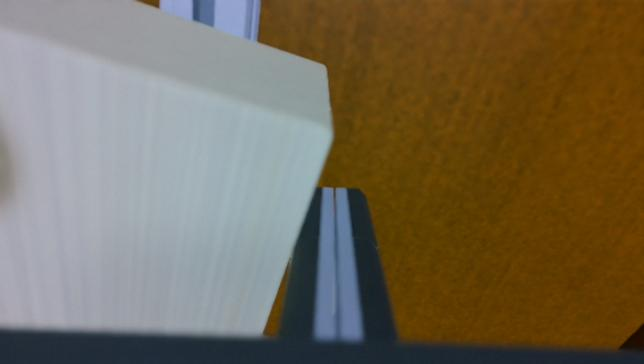

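Call:
move --target '{"side": "right", "x": 0.5, "y": -0.08, "z": 0.43, "quat_wxyz": [1, 0, 0, 0]}' --min_time_s 1

Call:
move --joints '{"torso_squat_rad": 0.1, "torso_shift_rad": 0.1, "torso_pitch_rad": 0.9}' --min_time_s 2

Call:
move --joints '{"left_shoulder_pitch_rad": -1.528, "left_shoulder_roll_rad": 0.22, "left_shoulder_yaw_rad": 0.163, "left_elbow_rad": -1.5, "left_forearm_roll_rad": 0, "left_wrist_pitch_rad": 1.8, "left_hand_roll_rad": 0.2, "right_shoulder_pitch_rad": -1.528, "right_shoulder_roll_rad": -0.22, "right_shoulder_yaw_rad": -0.163, "right_elbow_rad": -1.5, "right_forearm_roll_rad": 0, "right_wrist_pitch_rad": 1.8, "right_hand_roll_rad": -0.2, "right_gripper_m": 0.1}' --min_time_s 1.5

Call:
move --base '{"x_m_s": -0.2, "for_s": 1.75}'

Call:
move --base '{"turn_rad_s": 0.5, "for_s": 1.0}'

Call:
move --base '{"x_m_s": 0.2, "for_s": 1.6}'

Call:
move --base '{"turn_rad_s": -0.5, "for_s": 1.4}' --joints '{"torso_squat_rad": 0.3, "torso_shift_rad": 0.2, "torso_pitch_rad": 1.0}' --cameras '["head_camera"]'

Scene clock: 634.10 s.
Joint torques (N m): left_arm=[-7.84 -1.1 0.02 -8.87 -0.16 -0.5 0.08] | right_arm=[-10.02 1.95 0.87 -8.89 0.18 -0.06 0.13]
External joint torques (N m): left_arm=[0.31 -0.83 0.57 0.2 -0.03 -0.26 0.08] | right_arm=[-0.67 -0.19 0.38 -0.93 -0.06 -0.03 0.13]
Wrist force (N): left_arm=[0.5 2.2 -7.6] | right_arm=[0.0 3.8 -4.2]
Wrist torque (N m): left_arm=[-0.45 0.19 0.12] | right_arm=[-0.42 0.11 -0.22]
Wrist force, peak (N): left_arm=[0.8 1.5 -9.0] | right_arm=[-4.4 4.6 -6.8]
move: done
base_odometry: x=+0.566 y=-0.276 heading=+0.162
lidar_m: 0.22 0.26 0.39 4.11 1.97 1.57 1.55 1.69 2.57 0.61 0.29 0.23
base_status: not commanded
joint_positions: torso_squat_rad=+0.684 torso_shift_rad=+0.290 torso_pitch_rad=+1.000 torso_yaw_rad=+0.000 left_shoulder_pitch_rad=-0.900 left_shoulder_roll_rad=+0.100 left_shoulder_yaw_rad=+0.049 left_elbow_rad=-1.800 left_forearm_roll_rad=-0.130 left_wrist_pitch_rad=+1.600 left_hand_roll_rad=+0.276 left_gripper_m=+0.099 right_shoulder_pitch_rad=-1.034 right_shoulder_roll_rad=-0.111 right_shoulder_yaw_rad=+0.157 right_elbow_rad=-1.381 right_forearm_roll_rad=+0.051 right_wrist_pitch_rad=+1.396 right_hand_roll_rad=-0.465 right_gripper_m=+0.000 head_pan_rad=+0.000 head_tilt_rad=+0.300
joint_status: all done
wheel_motors_off: 0
motor_effort: left_wheel=-3(3) right_wheel=+4(6)
chest: x=+0.1875 y=+0.0001 z=+0.9676 quat_wxyz=(+0.878, +0.000, +0.479, +0.000) (m; base frame)
left_hand: x=+0.5183 y=+0.1637 z=+0.4990 quat_wxyz=(+0.998, +0.028, -0.043, +0.035) (m; base frame)
right_hand: x=+0.4998 y=-0.0800 z=+0.4300 quat_wxyz=(+1.000, +0.000, +0.000, +0.000) (m; base frame)
right_hand_status: reached (checked arc, planned for 1.2 s): 0 mm and 0.0 deg off.
pictures: none

Scene clock: 636.40 s.
Joint torques (N m): left_arm=[-9.25 -0.62 0.26 -9.1 -0.23 -0.76 0.13] | right_arm=[-11.94 1.52 0.31 -9.12 0.35 -0.23 0.03]
External joint torques (N m): left_arm=[0.76 -0.88 0.62 0.17 -0.06 -0.33 0.14] | right_arm=[-0.58 0.07 0.19 -0.76 0.03 -0.03 0.03]
Wrist force (N): left_arm=[-0.4 1.5 -8.3] | right_arm=[-0.3 4.0 -4.3]
Wrist torque (N m): left_arm=[-0.35 0.14 0.14] | right_arm=[-0.43 0.10 -0.19]
Wrist force, peak (N): left_arm=[0.4 2.3 -8.9] | right_arm=[-0.6 4.3 -5.1]
move: done
base_odometry: x=+0.566 y=-0.276 heading=+0.162
lidar_m: 0.23 0.26 0.41 4.09 1.97 1.57 1.55 1.70 2.58 0.59 0.29 0.22
base_status: not commanded
joint_positions: torso_squat_rad=+0.100 torso_shift_rad=+0.100 torso_pitch_rad=+0.900 torso_yaw_rad=+0.000 left_shoulder_pitch_rad=-0.900 left_shoulder_roll_rad=+0.100 left_shoulder_yaw_rad=+0.049 left_elbow_rad=-1.800 left_forearm_roll_rad=-0.130 left_wrist_pitch_rad=+1.600 left_hand_roll_rad=+0.276 left_gripper_m=+0.099 right_shoulder_pitch_rad=-1.034 right_shoulder_roll_rad=-0.111 right_shoulder_yaw_rad=+0.157 right_elbow_rad=-1.381 right_forearm_roll_rad=+0.051 right_wrist_pitch_rad=+1.396 right_hand_roll_rad=-0.465 right_gripper_m=+0.000 head_pan_rad=+0.000 head_tilt_rad=+0.300
joint_status: all done
wheel_motors_off: 0
motor_effort: left_wheel=-2(6) right_wheel=+5(8)
chest: x=+0.0839 y=+0.0001 z=+1.1659 quat_wxyz=(+0.900, +0.000, +0.435, +0.000) (m; base frame)
left_hand: x=+0.4599 y=+0.1638 z=+0.7328 quat_wxyz=(+0.995, +0.026, -0.093, +0.036) (m; base frame)
right_hand: x=+0.4484 y=-0.0800 z=+0.6623 quat_wxyz=(+0.999, +0.000, -0.050, +0.000) (m; base frame)
pictures: none

Scene clock: 638.20 s.
Joint torques (N m): left_arm=[-18.2 2.58 1.51 -7.71 0.08 -0.66 -0.25] | right_arm=[-20.6 -4.64 -1.52 -9.36 -0.05 -0.5 0.12]
External joint torques (N m): left_arm=[1.66 -1.2 1.42 1.2 0.09 0.02 -0.24] | right_arm=[-1.24 -0.67 -1.61 -0.95 -0.29 0.1 0.11]
Wrist force (N): left_arm=[-1.6 3.2 -8.1] | right_arm=[-1.6 4.0 -4.8]
Wrist torque (N m): left_arm=[-0.50 0.04 0.15] | right_arm=[-0.48 0.01 -0.23]
Wrist force, peak (N): left_arm=[-0.6 2.6 -8.6] | right_arm=[-0.8 5.0 -5.4]
move: done
base_odometry: x=+0.566 y=-0.276 heading=+0.162
lidar_m: 0.22 0.24 0.40 4.11 1.97 1.57 1.54 1.72 2.58 0.61 0.29 0.22
base_status: not commanded
joint_positions: torso_squat_rad=+0.100 torso_shift_rad=+0.100 torso_pitch_rad=+0.900 torso_yaw_rad=+0.000 left_shoulder_pitch_rad=-1.528 left_shoulder_roll_rad=+0.220 left_shoulder_yaw_rad=+0.163 left_elbow_rad=-1.500 left_forearm_roll_rad=+0.000 left_wrist_pitch_rad=+1.800 left_hand_roll_rad=+0.200 left_gripper_m=+0.099 right_shoulder_pitch_rad=-1.528 right_shoulder_roll_rad=-0.220 right_shoulder_yaw_rad=-0.163 right_elbow_rad=-1.500 right_forearm_roll_rad=+0.000 right_wrist_pitch_rad=+1.800 right_hand_roll_rad=-0.200 right_gripper_m=+0.099 head_pan_rad=+0.000 head_tilt_rad=+0.300
joint_status: all done
wheel_motors_off: 0
motor_effort: left_wheel=-2(3) right_wheel=+2(7)
chest: x=+0.0839 y=+0.0001 z=+1.1659 quat_wxyz=(+0.900, +0.000, +0.435, +0.000) (m; base frame)
left_hand: x=+0.6211 y=+0.1219 z=+0.8852 quat_wxyz=(+0.989, -0.022, -0.146, -0.009) (m; base frame)
right_hand: x=+0.6209 y=-0.1216 z=+0.8849 quat_wxyz=(+0.989, +0.022, -0.145, +0.009) (m; base frame)
pictures: none

Scene clock: 641.03 s.
Joint torques (N m): left_arm=[-18.47 2.8 1.47 -8.2 0.16 -0.85 -0.34] | right_arm=[-20.35 -4.63 -1.39 -9.3 -0.09 -0.47 0.03]
External joint torques (N m): left_arm=[1.39 -0.98 1.39 0.71 0.18 -0.17 -0.32] | right_arm=[-0.99 -0.66 -1.48 -0.88 -0.33 0.14 0.02]
Wrist force (N): left_arm=[-0.3 3.0 -7.9] | right_arm=[-1.4 3.9 -4.9]
Wrist torque (N m): left_arm=[-0.49 0.17 0.15] | right_arm=[-0.46 0.01 -0.24]
Wrist force, peak (N): left_arm=[-0.4 3.1 -8.3] | right_arm=[-1.3 4.5 -5.1]
move: done
base_odometry: x=+0.217 y=-0.333 heading=+0.162
lidar_m: 0.58 0.64 1.77 3.16 1.53 1.21 1.20 1.33 2.02 3.60 0.73 0.57
base_status: done (sent for 1.77 of 1.77 s)
joint_positions: torso_squat_rad=+0.100 torso_shift_rad=+0.100 torso_pitch_rad=+0.900 torso_yaw_rad=+0.000 left_shoulder_pitch_rad=-1.528 left_shoulder_roll_rad=+0.220 left_shoulder_yaw_rad=+0.163 left_elbow_rad=-1.500 left_forearm_roll_rad=+0.000 left_wrist_pitch_rad=+1.800 left_hand_roll_rad=+0.200 left_gripper_m=+0.099 right_shoulder_pitch_rad=-1.528 right_shoulder_roll_rad=-0.220 right_shoulder_yaw_rad=-0.163 right_elbow_rad=-1.500 right_forearm_roll_rad=+0.000 right_wrist_pitch_rad=+1.800 right_hand_roll_rad=-0.200 right_gripper_m=+0.099 head_pan_rad=+0.000 head_tilt_rad=+0.300
joint_status: not commanded
wheel_motors_off: 0
motor_effort: left_wheel=+5(36) right_wheel=-6(22)
chest: x=+0.0839 y=+0.0001 z=+1.1659 quat_wxyz=(+0.900, +0.000, +0.435, +0.000) (m; base frame)
left_hand: x=+0.6211 y=+0.1219 z=+0.8851 quat_wxyz=(+0.989, -0.022, -0.145, -0.009) (m; base frame)
right_hand: x=+0.6209 y=-0.1216 z=+0.8849 quat_wxyz=(+0.989, +0.022, -0.145, +0.009) (m; base frame)
pictures: none

Scene clock: 643.37 s.
Joint torques (N m): left_arm=[-18.55 2.74 1.2 -8.05 0.16 -0.86 -0.31] | right_arm=[-20.51 -4.65 -1.6 -9.11 0.05 -0.53 0.09]
External joint torques (N m): left_arm=[1.31 -1.05 1.12 0.85 0.18 -0.19 -0.3] | right_arm=[-1.15 -0.69 -1.69 -0.7 -0.19 0.07 0.07]
Wrist force (N): left_arm=[-1.2 2.3 -8.1] | right_arm=[-1.1 4.1 -5.2]
Wrist torque (N m): left_arm=[-0.39 0.06 0.17] | right_arm=[-0.50 0.07 -0.22]
Wrist force, peak (N): left_arm=[-0.6 2.8 -8.4] | right_arm=[-1.4 4.6 -4.9]
move: done
base_odometry: x=+0.217 y=-0.333 heading=+0.662
lidar_m: 0.63 1.76 3.33 1.55 1.21 1.19 1.28 1.95 3.80 0.74 0.58 0.58
base_status: done (sent for 1 of 1 s)
joint_positions: torso_squat_rad=+0.100 torso_shift_rad=+0.100 torso_pitch_rad=+0.900 torso_yaw_rad=+0.000 left_shoulder_pitch_rad=-1.528 left_shoulder_roll_rad=+0.220 left_shoulder_yaw_rad=+0.163 left_elbow_rad=-1.500 left_forearm_roll_rad=+0.000 left_wrist_pitch_rad=+1.800 left_hand_roll_rad=+0.200 left_gripper_m=+0.099 right_shoulder_pitch_rad=-1.528 right_shoulder_roll_rad=-0.220 right_shoulder_yaw_rad=-0.163 right_elbow_rad=-1.500 right_forearm_roll_rad=+0.000 right_wrist_pitch_rad=+1.800 right_hand_roll_rad=-0.200 right_gripper_m=+0.099 head_pan_rad=+0.000 head_tilt_rad=+0.300
joint_status: not commanded
wheel_motors_off: 0
motor_effort: left_wheel=-3(37) right_wheel=+12(41)
chest: x=+0.0839 y=+0.0001 z=+1.1659 quat_wxyz=(+0.900, +0.000, +0.435, +0.000) (m; base frame)
left_hand: x=+0.6211 y=+0.1219 z=+0.8851 quat_wxyz=(+0.989, -0.022, -0.145, -0.009) (m; base frame)
right_hand: x=+0.6209 y=-0.1216 z=+0.8849 quat_wxyz=(+0.989, +0.022, -0.145, +0.009) (m; base frame)
pictures: none

Scene clock: 654.70 s.
Joint torques (N m): left_arm=[-25.56 -9.52 -6.34 -10.31 6.45 -3.67 -1.77] | right_arm=[-19.73 -3.45 -0.67 -9.02 0.19 -0.47 0.02]
External joint torques (N m): left_arm=[-5.81 -13.46 -6.46 -1.41 6.48 -3.03 -1.75] | right_arm=[-0.37 0.54 -0.77 -0.61 -0.05 0.13 0]
External joint torques when the fault began: left_arm=[-38.78 -27.43 -15.66 -11.79 17.64 -24.6 -3.69]
Wrist force (N): left_arm=[-5.7 26.5 -5.8] | right_arm=[-1.2 3.9 -4.7]
Wrist torque (N m): left_arm=[0.07 0.07 1.41] | right_arm=[-0.48 0.07 -0.20]
Wrist force, peak (N): left_arm=[-85.3 83.7 21.5] | right_arm=[-1.7 5.1 -5.0]
move: torque_fault
TORQUE FAULT: left_wrist_pitch_rad reached its load limit. The robot stopped for 10 seconds, dropped its targets and accepts commands again. The stop added 9.1 s to the call.
base_odometry: x=+0.400 y=-0.191 heading=+0.666
lidar_m: 0.48 0.91 3.83 1.78 1.41 1.38 1.50 2.28 3.25 0.54 0.43 0.42
base_status: torque_fault (sent for 1.33 of 1.6 s)
joint_positions: torso_squat_rad=+0.100 torso_shift_rad=+0.100 torso_pitch_rad=+0.900 torso_yaw_rad=+0.001 left_shoulder_pitch_rad=-1.520 left_shoulder_roll_rad=+0.227 left_shoulder_yaw_rad=+0.167 left_elbow_rad=-1.498 left_forearm_roll_rad=-0.004 left_wrist_pitch_rad=+1.811 left_hand_roll_rad=+0.201 left_gripper_m=+0.099 right_shoulder_pitch_rad=-1.528 right_shoulder_roll_rad=-0.220 right_shoulder_yaw_rad=-0.163 right_elbow_rad=-1.500 right_forearm_roll_rad=+0.000 right_wrist_pitch_rad=+1.800 right_hand_roll_rad=-0.200 right_gripper_m=+0.099 head_pan_rad=+0.000 head_tilt_rad=+0.300
joint_status: not commanded
wheel_motors_off: 0
on_its_own: left_wrist_pitch_rad is held at +1.811, not at your +1.800, since a torque_fault
motor_effort: left_wheel=+14(95) right_wheel=-12(100)
chest: x=+0.0838 y=+0.0005 z=+1.1659 quat_wxyz=(+0.900, +0.000, +0.435, +0.000) (m; base frame)
left_hand: x=+0.6173 y=+0.1303 z=+0.8805 quat_wxyz=(+0.991, -0.016, -0.136, -0.003) (m; base frame)
right_hand: x=+0.6211 y=-0.1210 z=+0.8851 quat_wxyz=(+0.989, +0.022, -0.145, +0.009) (m; base frame)
pictures: none

not run: a stop that you did not command came earlier in this reply.

Call:
move --base '{"x_m_s": -0.2, "for_s": 1.1}' --joints '{"left_shoulder_roll_rad": 0.22, "left_wrist_pitch_rad": 1.8, "left_shoulder_pitch_rad": -1.528, "left_shoulder_yaw_rad": 0.163, "left_elbow_rad": -1.5}'

Call:
move --base '{"turn_rad_s": -0.6, "for_s": 1.95}'

Call:
move --base '{"x_m_s": -0.25, "for_s": 1.65}'

Call:
move --base '{"turn_rad_s": 0.4, "for_s": 1.15}' --joints '{"torso_squat_rad": 0.3, "torso_shift_rad": 0.2, "torso_pitch_rad": 1.0}' --cameras '["head_camera"]'

Scene clock: 661.40 s.
Joint torques (N m): left_arm=[-19.01 2.19 0 -8.61 0.28 -1.12 -0.41] | right_arm=[-20.09 -3.16 -0.51 -9.14 0.01 -0.57 0.11]
External joint torques (N m): left_arm=[0.85 -1.61 -0.08 0.3 0.3 -0.45 -0.39] | right_arm=[-0.72 0.82 -0.61 -0.72 -0.23 0.03 0.09]
Wrist force (N): left_arm=[-2.3 5.5 -8.3] | right_arm=[-1.8 3.8 -4.8]
Wrist torque (N m): left_arm=[-0.82 -0.03 0.13] | right_arm=[-0.47 -0.01 -0.19]
Wrist force, peak (N): left_arm=[0.5 45.3 -12.6] | right_arm=[-1.7 4.3 -5.3]
move: done
base_odometry: x=+0.227 y=-0.327 heading=+0.666
lidar_m: 0.65 1.76 3.33 1.57 1.22 1.20 1.31 1.97 3.74 0.74 0.60 0.59
base_status: done (sent for 1.1 of 1.1 s)
joint_positions: torso_squat_rad=+0.100 torso_shift_rad=+0.100 torso_pitch_rad=+0.900 torso_yaw_rad=+0.000 left_shoulder_pitch_rad=-1.528 left_shoulder_roll_rad=+0.220 left_shoulder_yaw_rad=+0.163 left_elbow_rad=-1.500 left_forearm_roll_rad=-0.003 left_wrist_pitch_rad=+1.800 left_hand_roll_rad=+0.201 left_gripper_m=+0.099 right_shoulder_pitch_rad=-1.528 right_shoulder_roll_rad=-0.220 right_shoulder_yaw_rad=-0.163 right_elbow_rad=-1.500 right_forearm_roll_rad=+0.000 right_wrist_pitch_rad=+1.800 right_hand_roll_rad=-0.200 right_gripper_m=+0.099 head_pan_rad=+0.000 head_tilt_rad=+0.300
joint_status: all done
wheel_motors_off: 0
motor_effort: left_wheel=+4(40) right_wheel=-4(42)
chest: x=+0.0839 y=+0.0001 z=+1.1659 quat_wxyz=(+0.900, +0.000, +0.435, +0.000) (m; base frame)
left_hand: x=+0.6212 y=+0.1227 z=+0.8851 quat_wxyz=(+0.989, -0.021, -0.146, -0.008) (m; base frame)
right_hand: x=+0.6210 y=-0.1218 z=+0.8850 quat_wxyz=(+0.989, +0.022, -0.145, +0.009) (m; base frame)
pictures: none

Scene clock: 664.93 s.
Joint torques (N m): left_arm=[-18.42 2.43 -0.14 -8.74 0.36 -1.02 -0.26] | right_arm=[-19.87 -3.43 -0.31 -9.2 0.15 -0.44 0.13]
External joint torques (N m): left_arm=[1.45 -1.37 -0.22 0.17 0.38 -0.35 -0.25] | right_arm=[-0.5 0.54 -0.41 -0.79 -0.09 0.16 0.11]
Wrist force (N): left_arm=[-3.1 5.1 -8.1] | right_arm=[-1.7 4.3 -4.4]
Wrist torque (N m): left_arm=[-0.76 -0.16 0.17] | right_arm=[-0.54 0.01 -0.20]
Wrist force, peak (N): left_arm=[-1.7 5.8 -8.7] | right_arm=[-1.8 4.6 -4.8]
move: done
base_odometry: x=+0.227 y=-0.327 heading=-0.513
lidar_m: 0.62 0.59 0.63 1.13 4.85 1.77 1.27 1.22 1.26 1.68 4.35 0.82
base_status: done (sent for 1.97 of 1.97 s)
joint_positions: torso_squat_rad=+0.100 torso_shift_rad=+0.100 torso_pitch_rad=+0.900 torso_yaw_rad=+0.000 left_shoulder_pitch_rad=-1.528 left_shoulder_roll_rad=+0.220 left_shoulder_yaw_rad=+0.163 left_elbow_rad=-1.500 left_forearm_roll_rad=-0.003 left_wrist_pitch_rad=+1.800 left_hand_roll_rad=+0.201 left_gripper_m=+0.099 right_shoulder_pitch_rad=-1.528 right_shoulder_roll_rad=-0.220 right_shoulder_yaw_rad=-0.163 right_elbow_rad=-1.500 right_forearm_roll_rad=+0.000 right_wrist_pitch_rad=+1.800 right_hand_roll_rad=-0.200 right_gripper_m=+0.099 head_pan_rad=+0.000 head_tilt_rad=+0.300
joint_status: not commanded
wheel_motors_off: 0
motor_effort: left_wheel=+15(37) right_wheel=-4(26)
chest: x=+0.0839 y=+0.0001 z=+1.1659 quat_wxyz=(+0.900, +0.000, +0.435, +0.000) (m; base frame)
left_hand: x=+0.6212 y=+0.1226 z=+0.8851 quat_wxyz=(+0.989, -0.021, -0.146, -0.008) (m; base frame)
right_hand: x=+0.6210 y=-0.1218 z=+0.8850 quat_wxyz=(+0.989, +0.022, -0.145, +0.009) (m; base frame)
pictures: none

Scene clock: 667.53 s.
Joint torques (N m): left_arm=[-18.76 2.11 0.16 -8.54 0.12 -0.94 -0.29] | right_arm=[-20.14 -3.5 -0.41 -8.97 0.06 -0.53 0.05]
External joint torques (N m): left_arm=[1.11 -1.68 0.08 0.36 0.15 -0.27 -0.28] | right_arm=[-0.78 0.47 -0.51 -0.56 -0.18 0.07 0.04]
Wrist force (N): left_arm=[-2.3 4.3 -7.2] | right_arm=[-1.3 3.7 -4.8]
Wrist torque (N m): left_arm=[-0.66 -0.05 0.15] | right_arm=[-0.47 0.05 -0.22]
Wrist force, peak (N): left_arm=[-2.8 5.5 -8.6] | right_arm=[-1.7 4.4 -5.1]
move: done
base_odometry: x=-0.137 y=-0.122 heading=-0.513
lidar_m: 1.00 0.96 1.03 1.74 3.71 1.25 0.92 0.86 0.90 1.20 3.08 1.32
base_status: done (sent for 1.67 of 1.67 s)
joint_positions: torso_squat_rad=+0.100 torso_shift_rad=+0.100 torso_pitch_rad=+0.900 torso_yaw_rad=+0.000 left_shoulder_pitch_rad=-1.528 left_shoulder_roll_rad=+0.220 left_shoulder_yaw_rad=+0.163 left_elbow_rad=-1.500 left_forearm_roll_rad=-0.003 left_wrist_pitch_rad=+1.800 left_hand_roll_rad=+0.201 left_gripper_m=+0.099 right_shoulder_pitch_rad=-1.528 right_shoulder_roll_rad=-0.220 right_shoulder_yaw_rad=-0.163 right_elbow_rad=-1.500 right_forearm_roll_rad=+0.000 right_wrist_pitch_rad=+1.800 right_hand_roll_rad=-0.200 right_gripper_m=+0.099 head_pan_rad=+0.000 head_tilt_rad=+0.300
joint_status: not commanded
wheel_motors_off: 0
motor_effort: left_wheel=-2(20) right_wheel=+2(40)
chest: x=+0.0838 y=+0.0001 z=+1.1659 quat_wxyz=(+0.900, +0.000, +0.435, +0.000) (m; base frame)
left_hand: x=+0.6212 y=+0.1226 z=+0.8852 quat_wxyz=(+0.989, -0.021, -0.146, -0.008) (m; base frame)
right_hand: x=+0.6210 y=-0.1218 z=+0.8850 quat_wxyz=(+0.989, +0.022, -0.145, +0.009) (m; base frame)
pictures: none

Scene clock: 669.87 s.
Joint torques (N m): left_arm=[-17.12 2.03 0.29 -8.69 0.2 -0.8 -0.38] | right_arm=[-18.74 -2.56 -0.66 -9.26 0.18 -0.44 0.08]
External joint torques (N m): left_arm=[1.52 -1.08 0.41 0.31 0.18 -0.31 -0.37] | right_arm=[-0.63 0.75 -0.92 -0.77 -0.03 -0.02 0.07]
Wrist force (N): left_arm=[-1.6 5.3 -8.0] | right_arm=[-1.1 4.3 -4.3]
Wrist torque (N m): left_arm=[-0.78 -0.01 0.17] | right_arm=[-0.51 0.01 -0.22]
Wrist force, peak (N): left_arm=[-1.9 5.5 -9.1] | right_arm=[-0.8 4.8 -5.2]
move: done
base_odometry: x=-0.137 y=-0.122 heading=-0.047
lidar_m: 0.96 1.01 1.77 4.78 1.34 0.92 0.85 0.89 1.15 2.60 2.65 1.02
base_status: done (sent for 1.17 of 1.17 s)
joint_positions: torso_squat_rad=+0.300 torso_shift_rad=+0.200 torso_pitch_rad=+1.000 torso_yaw_rad=+0.000 left_shoulder_pitch_rad=-1.528 left_shoulder_roll_rad=+0.220 left_shoulder_yaw_rad=+0.163 left_elbow_rad=-1.500 left_forearm_roll_rad=-0.003 left_wrist_pitch_rad=+1.800 left_hand_roll_rad=+0.201 left_gripper_m=+0.099 right_shoulder_pitch_rad=-1.528 right_shoulder_roll_rad=-0.220 right_shoulder_yaw_rad=-0.163 right_elbow_rad=-1.500 right_forearm_roll_rad=+0.000 right_wrist_pitch_rad=+1.800 right_hand_roll_rad=-0.200 right_gripper_m=+0.099 head_pan_rad=+0.000 head_tilt_rad=+0.300
joint_status: all done
wheel_motors_off: 0
motor_effort: left_wheel=-7(29) right_wheel=+14(38)
chest: x=+0.1653 y=+0.0001 z=+1.1031 quat_wxyz=(+0.878, +0.000, +0.479, +0.000) (m; base frame)
left_hand: x=+0.6719 y=+0.1225 z=+0.7700 quat_wxyz=(+0.995, -0.022, -0.096, -0.007) (m; base frame)
right_hand: x=+0.6716 y=-0.1218 z=+0.7699 quat_wxyz=(+0.995, +0.023, -0.096, +0.008) (m; base frame)
pictures: head_camera
camera_calibration:
head_camera: T_world_to_cam=[[-0.0188411, -0.999504, -0.0252286, 0.0358108], [-0.946509, 0.0259604, -0.32163, 0.762282], [0.322126, 0.0178192, -0.946529, 0.962724], [0, 0, 0, 1]] pos_world=[0.412064, -0.00115112, 1.15732]

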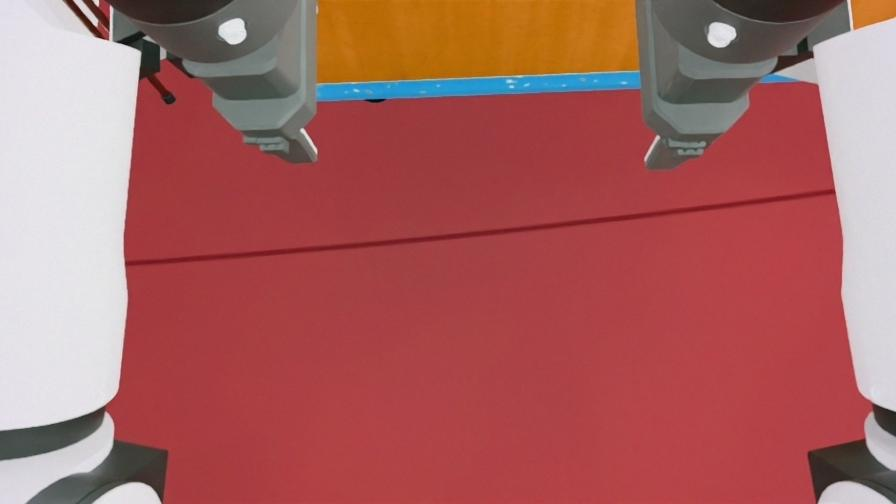

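Call:
move --base '{"x_m_s": 0.25, "for_s": 2.1}' --joints '{"head_tilt_rad": 0.2}' --cameras '["head_camera", "left_wrist_camera", "right_wrist_camera"]'

Scene clock: 674.07 s.
Joint torques (N m): left_arm=[-17.28 2.12 0.14 -8.53 0.14 -0.82 -0.36] | right_arm=[-18.52 -2.76 -0.54 -9.1 0.18 -0.42 0.06]
External joint torques (N m): left_arm=[1.37 -0.99 0.26 0.47 0.12 -0.33 -0.35] | right_arm=[-0.41 0.55 -0.79 -0.61 -0.04 0 0.05]
Wrist force (N): left_arm=[-2.7 5.3 -7.2] | right_arm=[-0.9 4.1 -4.5]
Wrist torque (N m): left_arm=[-0.77 -0.15 0.15] | right_arm=[-0.45 0.04 -0.20]
Wrist force, peak (N): left_arm=[-2.1 5.6 -8.7] | right_arm=[-1.0 4.0 -5.6]
move: done
base_odometry: x=+0.388 y=-0.147 heading=-0.048
lidar_m: 0.44 0.46 0.82 3.59 2.13 1.47 1.38 1.42 1.84 4.18 0.67 0.46
base_status: done (sent for 2.1 of 2.1 s)
joint_positions: torso_squat_rad=+0.300 torso_shift_rad=+0.200 torso_pitch_rad=+1.000 torso_yaw_rad=+0.000 left_shoulder_pitch_rad=-1.528 left_shoulder_roll_rad=+0.220 left_shoulder_yaw_rad=+0.163 left_elbow_rad=-1.500 left_forearm_roll_rad=-0.003 left_wrist_pitch_rad=+1.800 left_hand_roll_rad=+0.201 left_gripper_m=+0.099 right_shoulder_pitch_rad=-1.528 right_shoulder_roll_rad=-0.220 right_shoulder_yaw_rad=-0.163 right_elbow_rad=-1.500 right_forearm_roll_rad=+0.000 right_wrist_pitch_rad=+1.800 right_hand_roll_rad=-0.200 right_gripper_m=+0.099 head_pan_rad=+0.000 head_tilt_rad=+0.200
joint_status: all done
wheel_motors_off: 0
motor_effort: left_wheel=-6(21) right_wheel=+5(40)
chest: x=+0.1653 y=+0.0001 z=+1.1031 quat_wxyz=(+0.878, +0.000, +0.479, +0.000) (m; base frame)
left_hand: x=+0.6719 y=+0.1225 z=+0.7700 quat_wxyz=(+0.995, -0.022, -0.096, -0.007) (m; base frame)
right_hand: x=+0.6716 y=-0.1218 z=+0.7699 quat_wxyz=(+0.995, +0.023, -0.096, +0.008) (m; base frame)
pictures: head_camera, left_wrist_camera, right_wrist_camera
camera_calibration:
head_camera: T_world_to_cam=[[-0.0162269, -0.999504, -0.0269848, 0.036902], [-0.909663, 0.02596, -0.414536, 0.860344], [0.415031, 0.0178204, -0.909633, 0.886637], [0, 0, 0, 1]] pos_world=[0.41524, -0.00125113, 1.16415]
left_wrist_camera: T_world_to_cam=[[0.98324, 0.0172301, 0.1815, -0.803086], [-0.0757701, -0.866859, 0.492763, -0.193284], [0.165825, -0.498256, -0.851025, 0.677466], [0, 0, 0, 1]] pos_world=[0.662641, 0.183839, 0.817543]
right_wrist_camera: T_world_to_cam=[[-0.975318, -0.0383176, -0.217452, 0.816586], [-0.150416, 0.836269, 0.527286, -0.175996], [0.161644, 0.54698, -0.821392, 0.662628], [0, 0, 0, 1]] pos_world=[0.662849, -0.183974, 0.814646]

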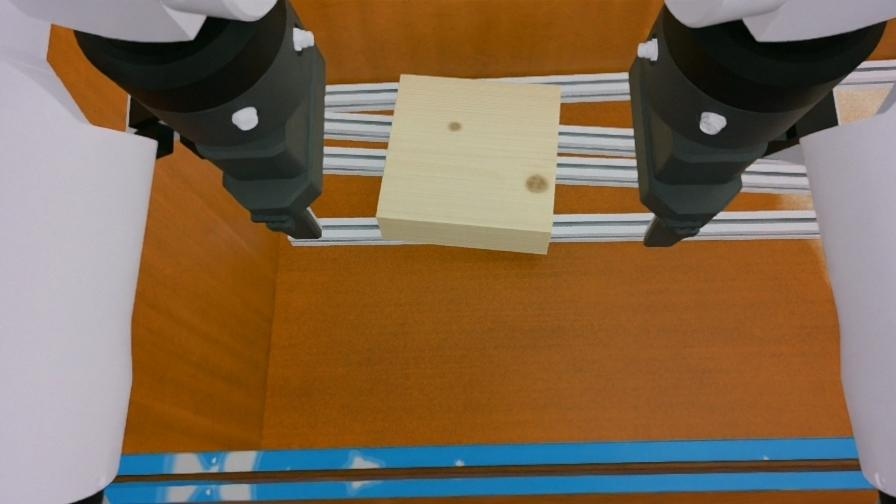

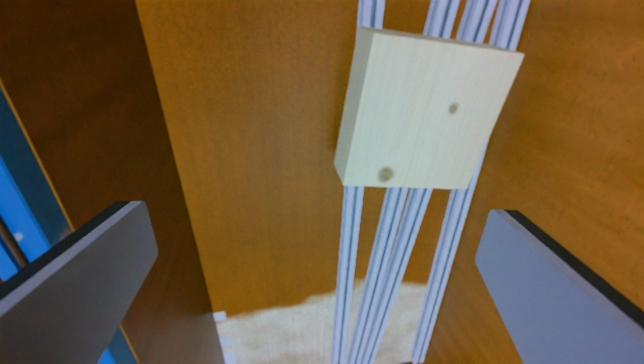

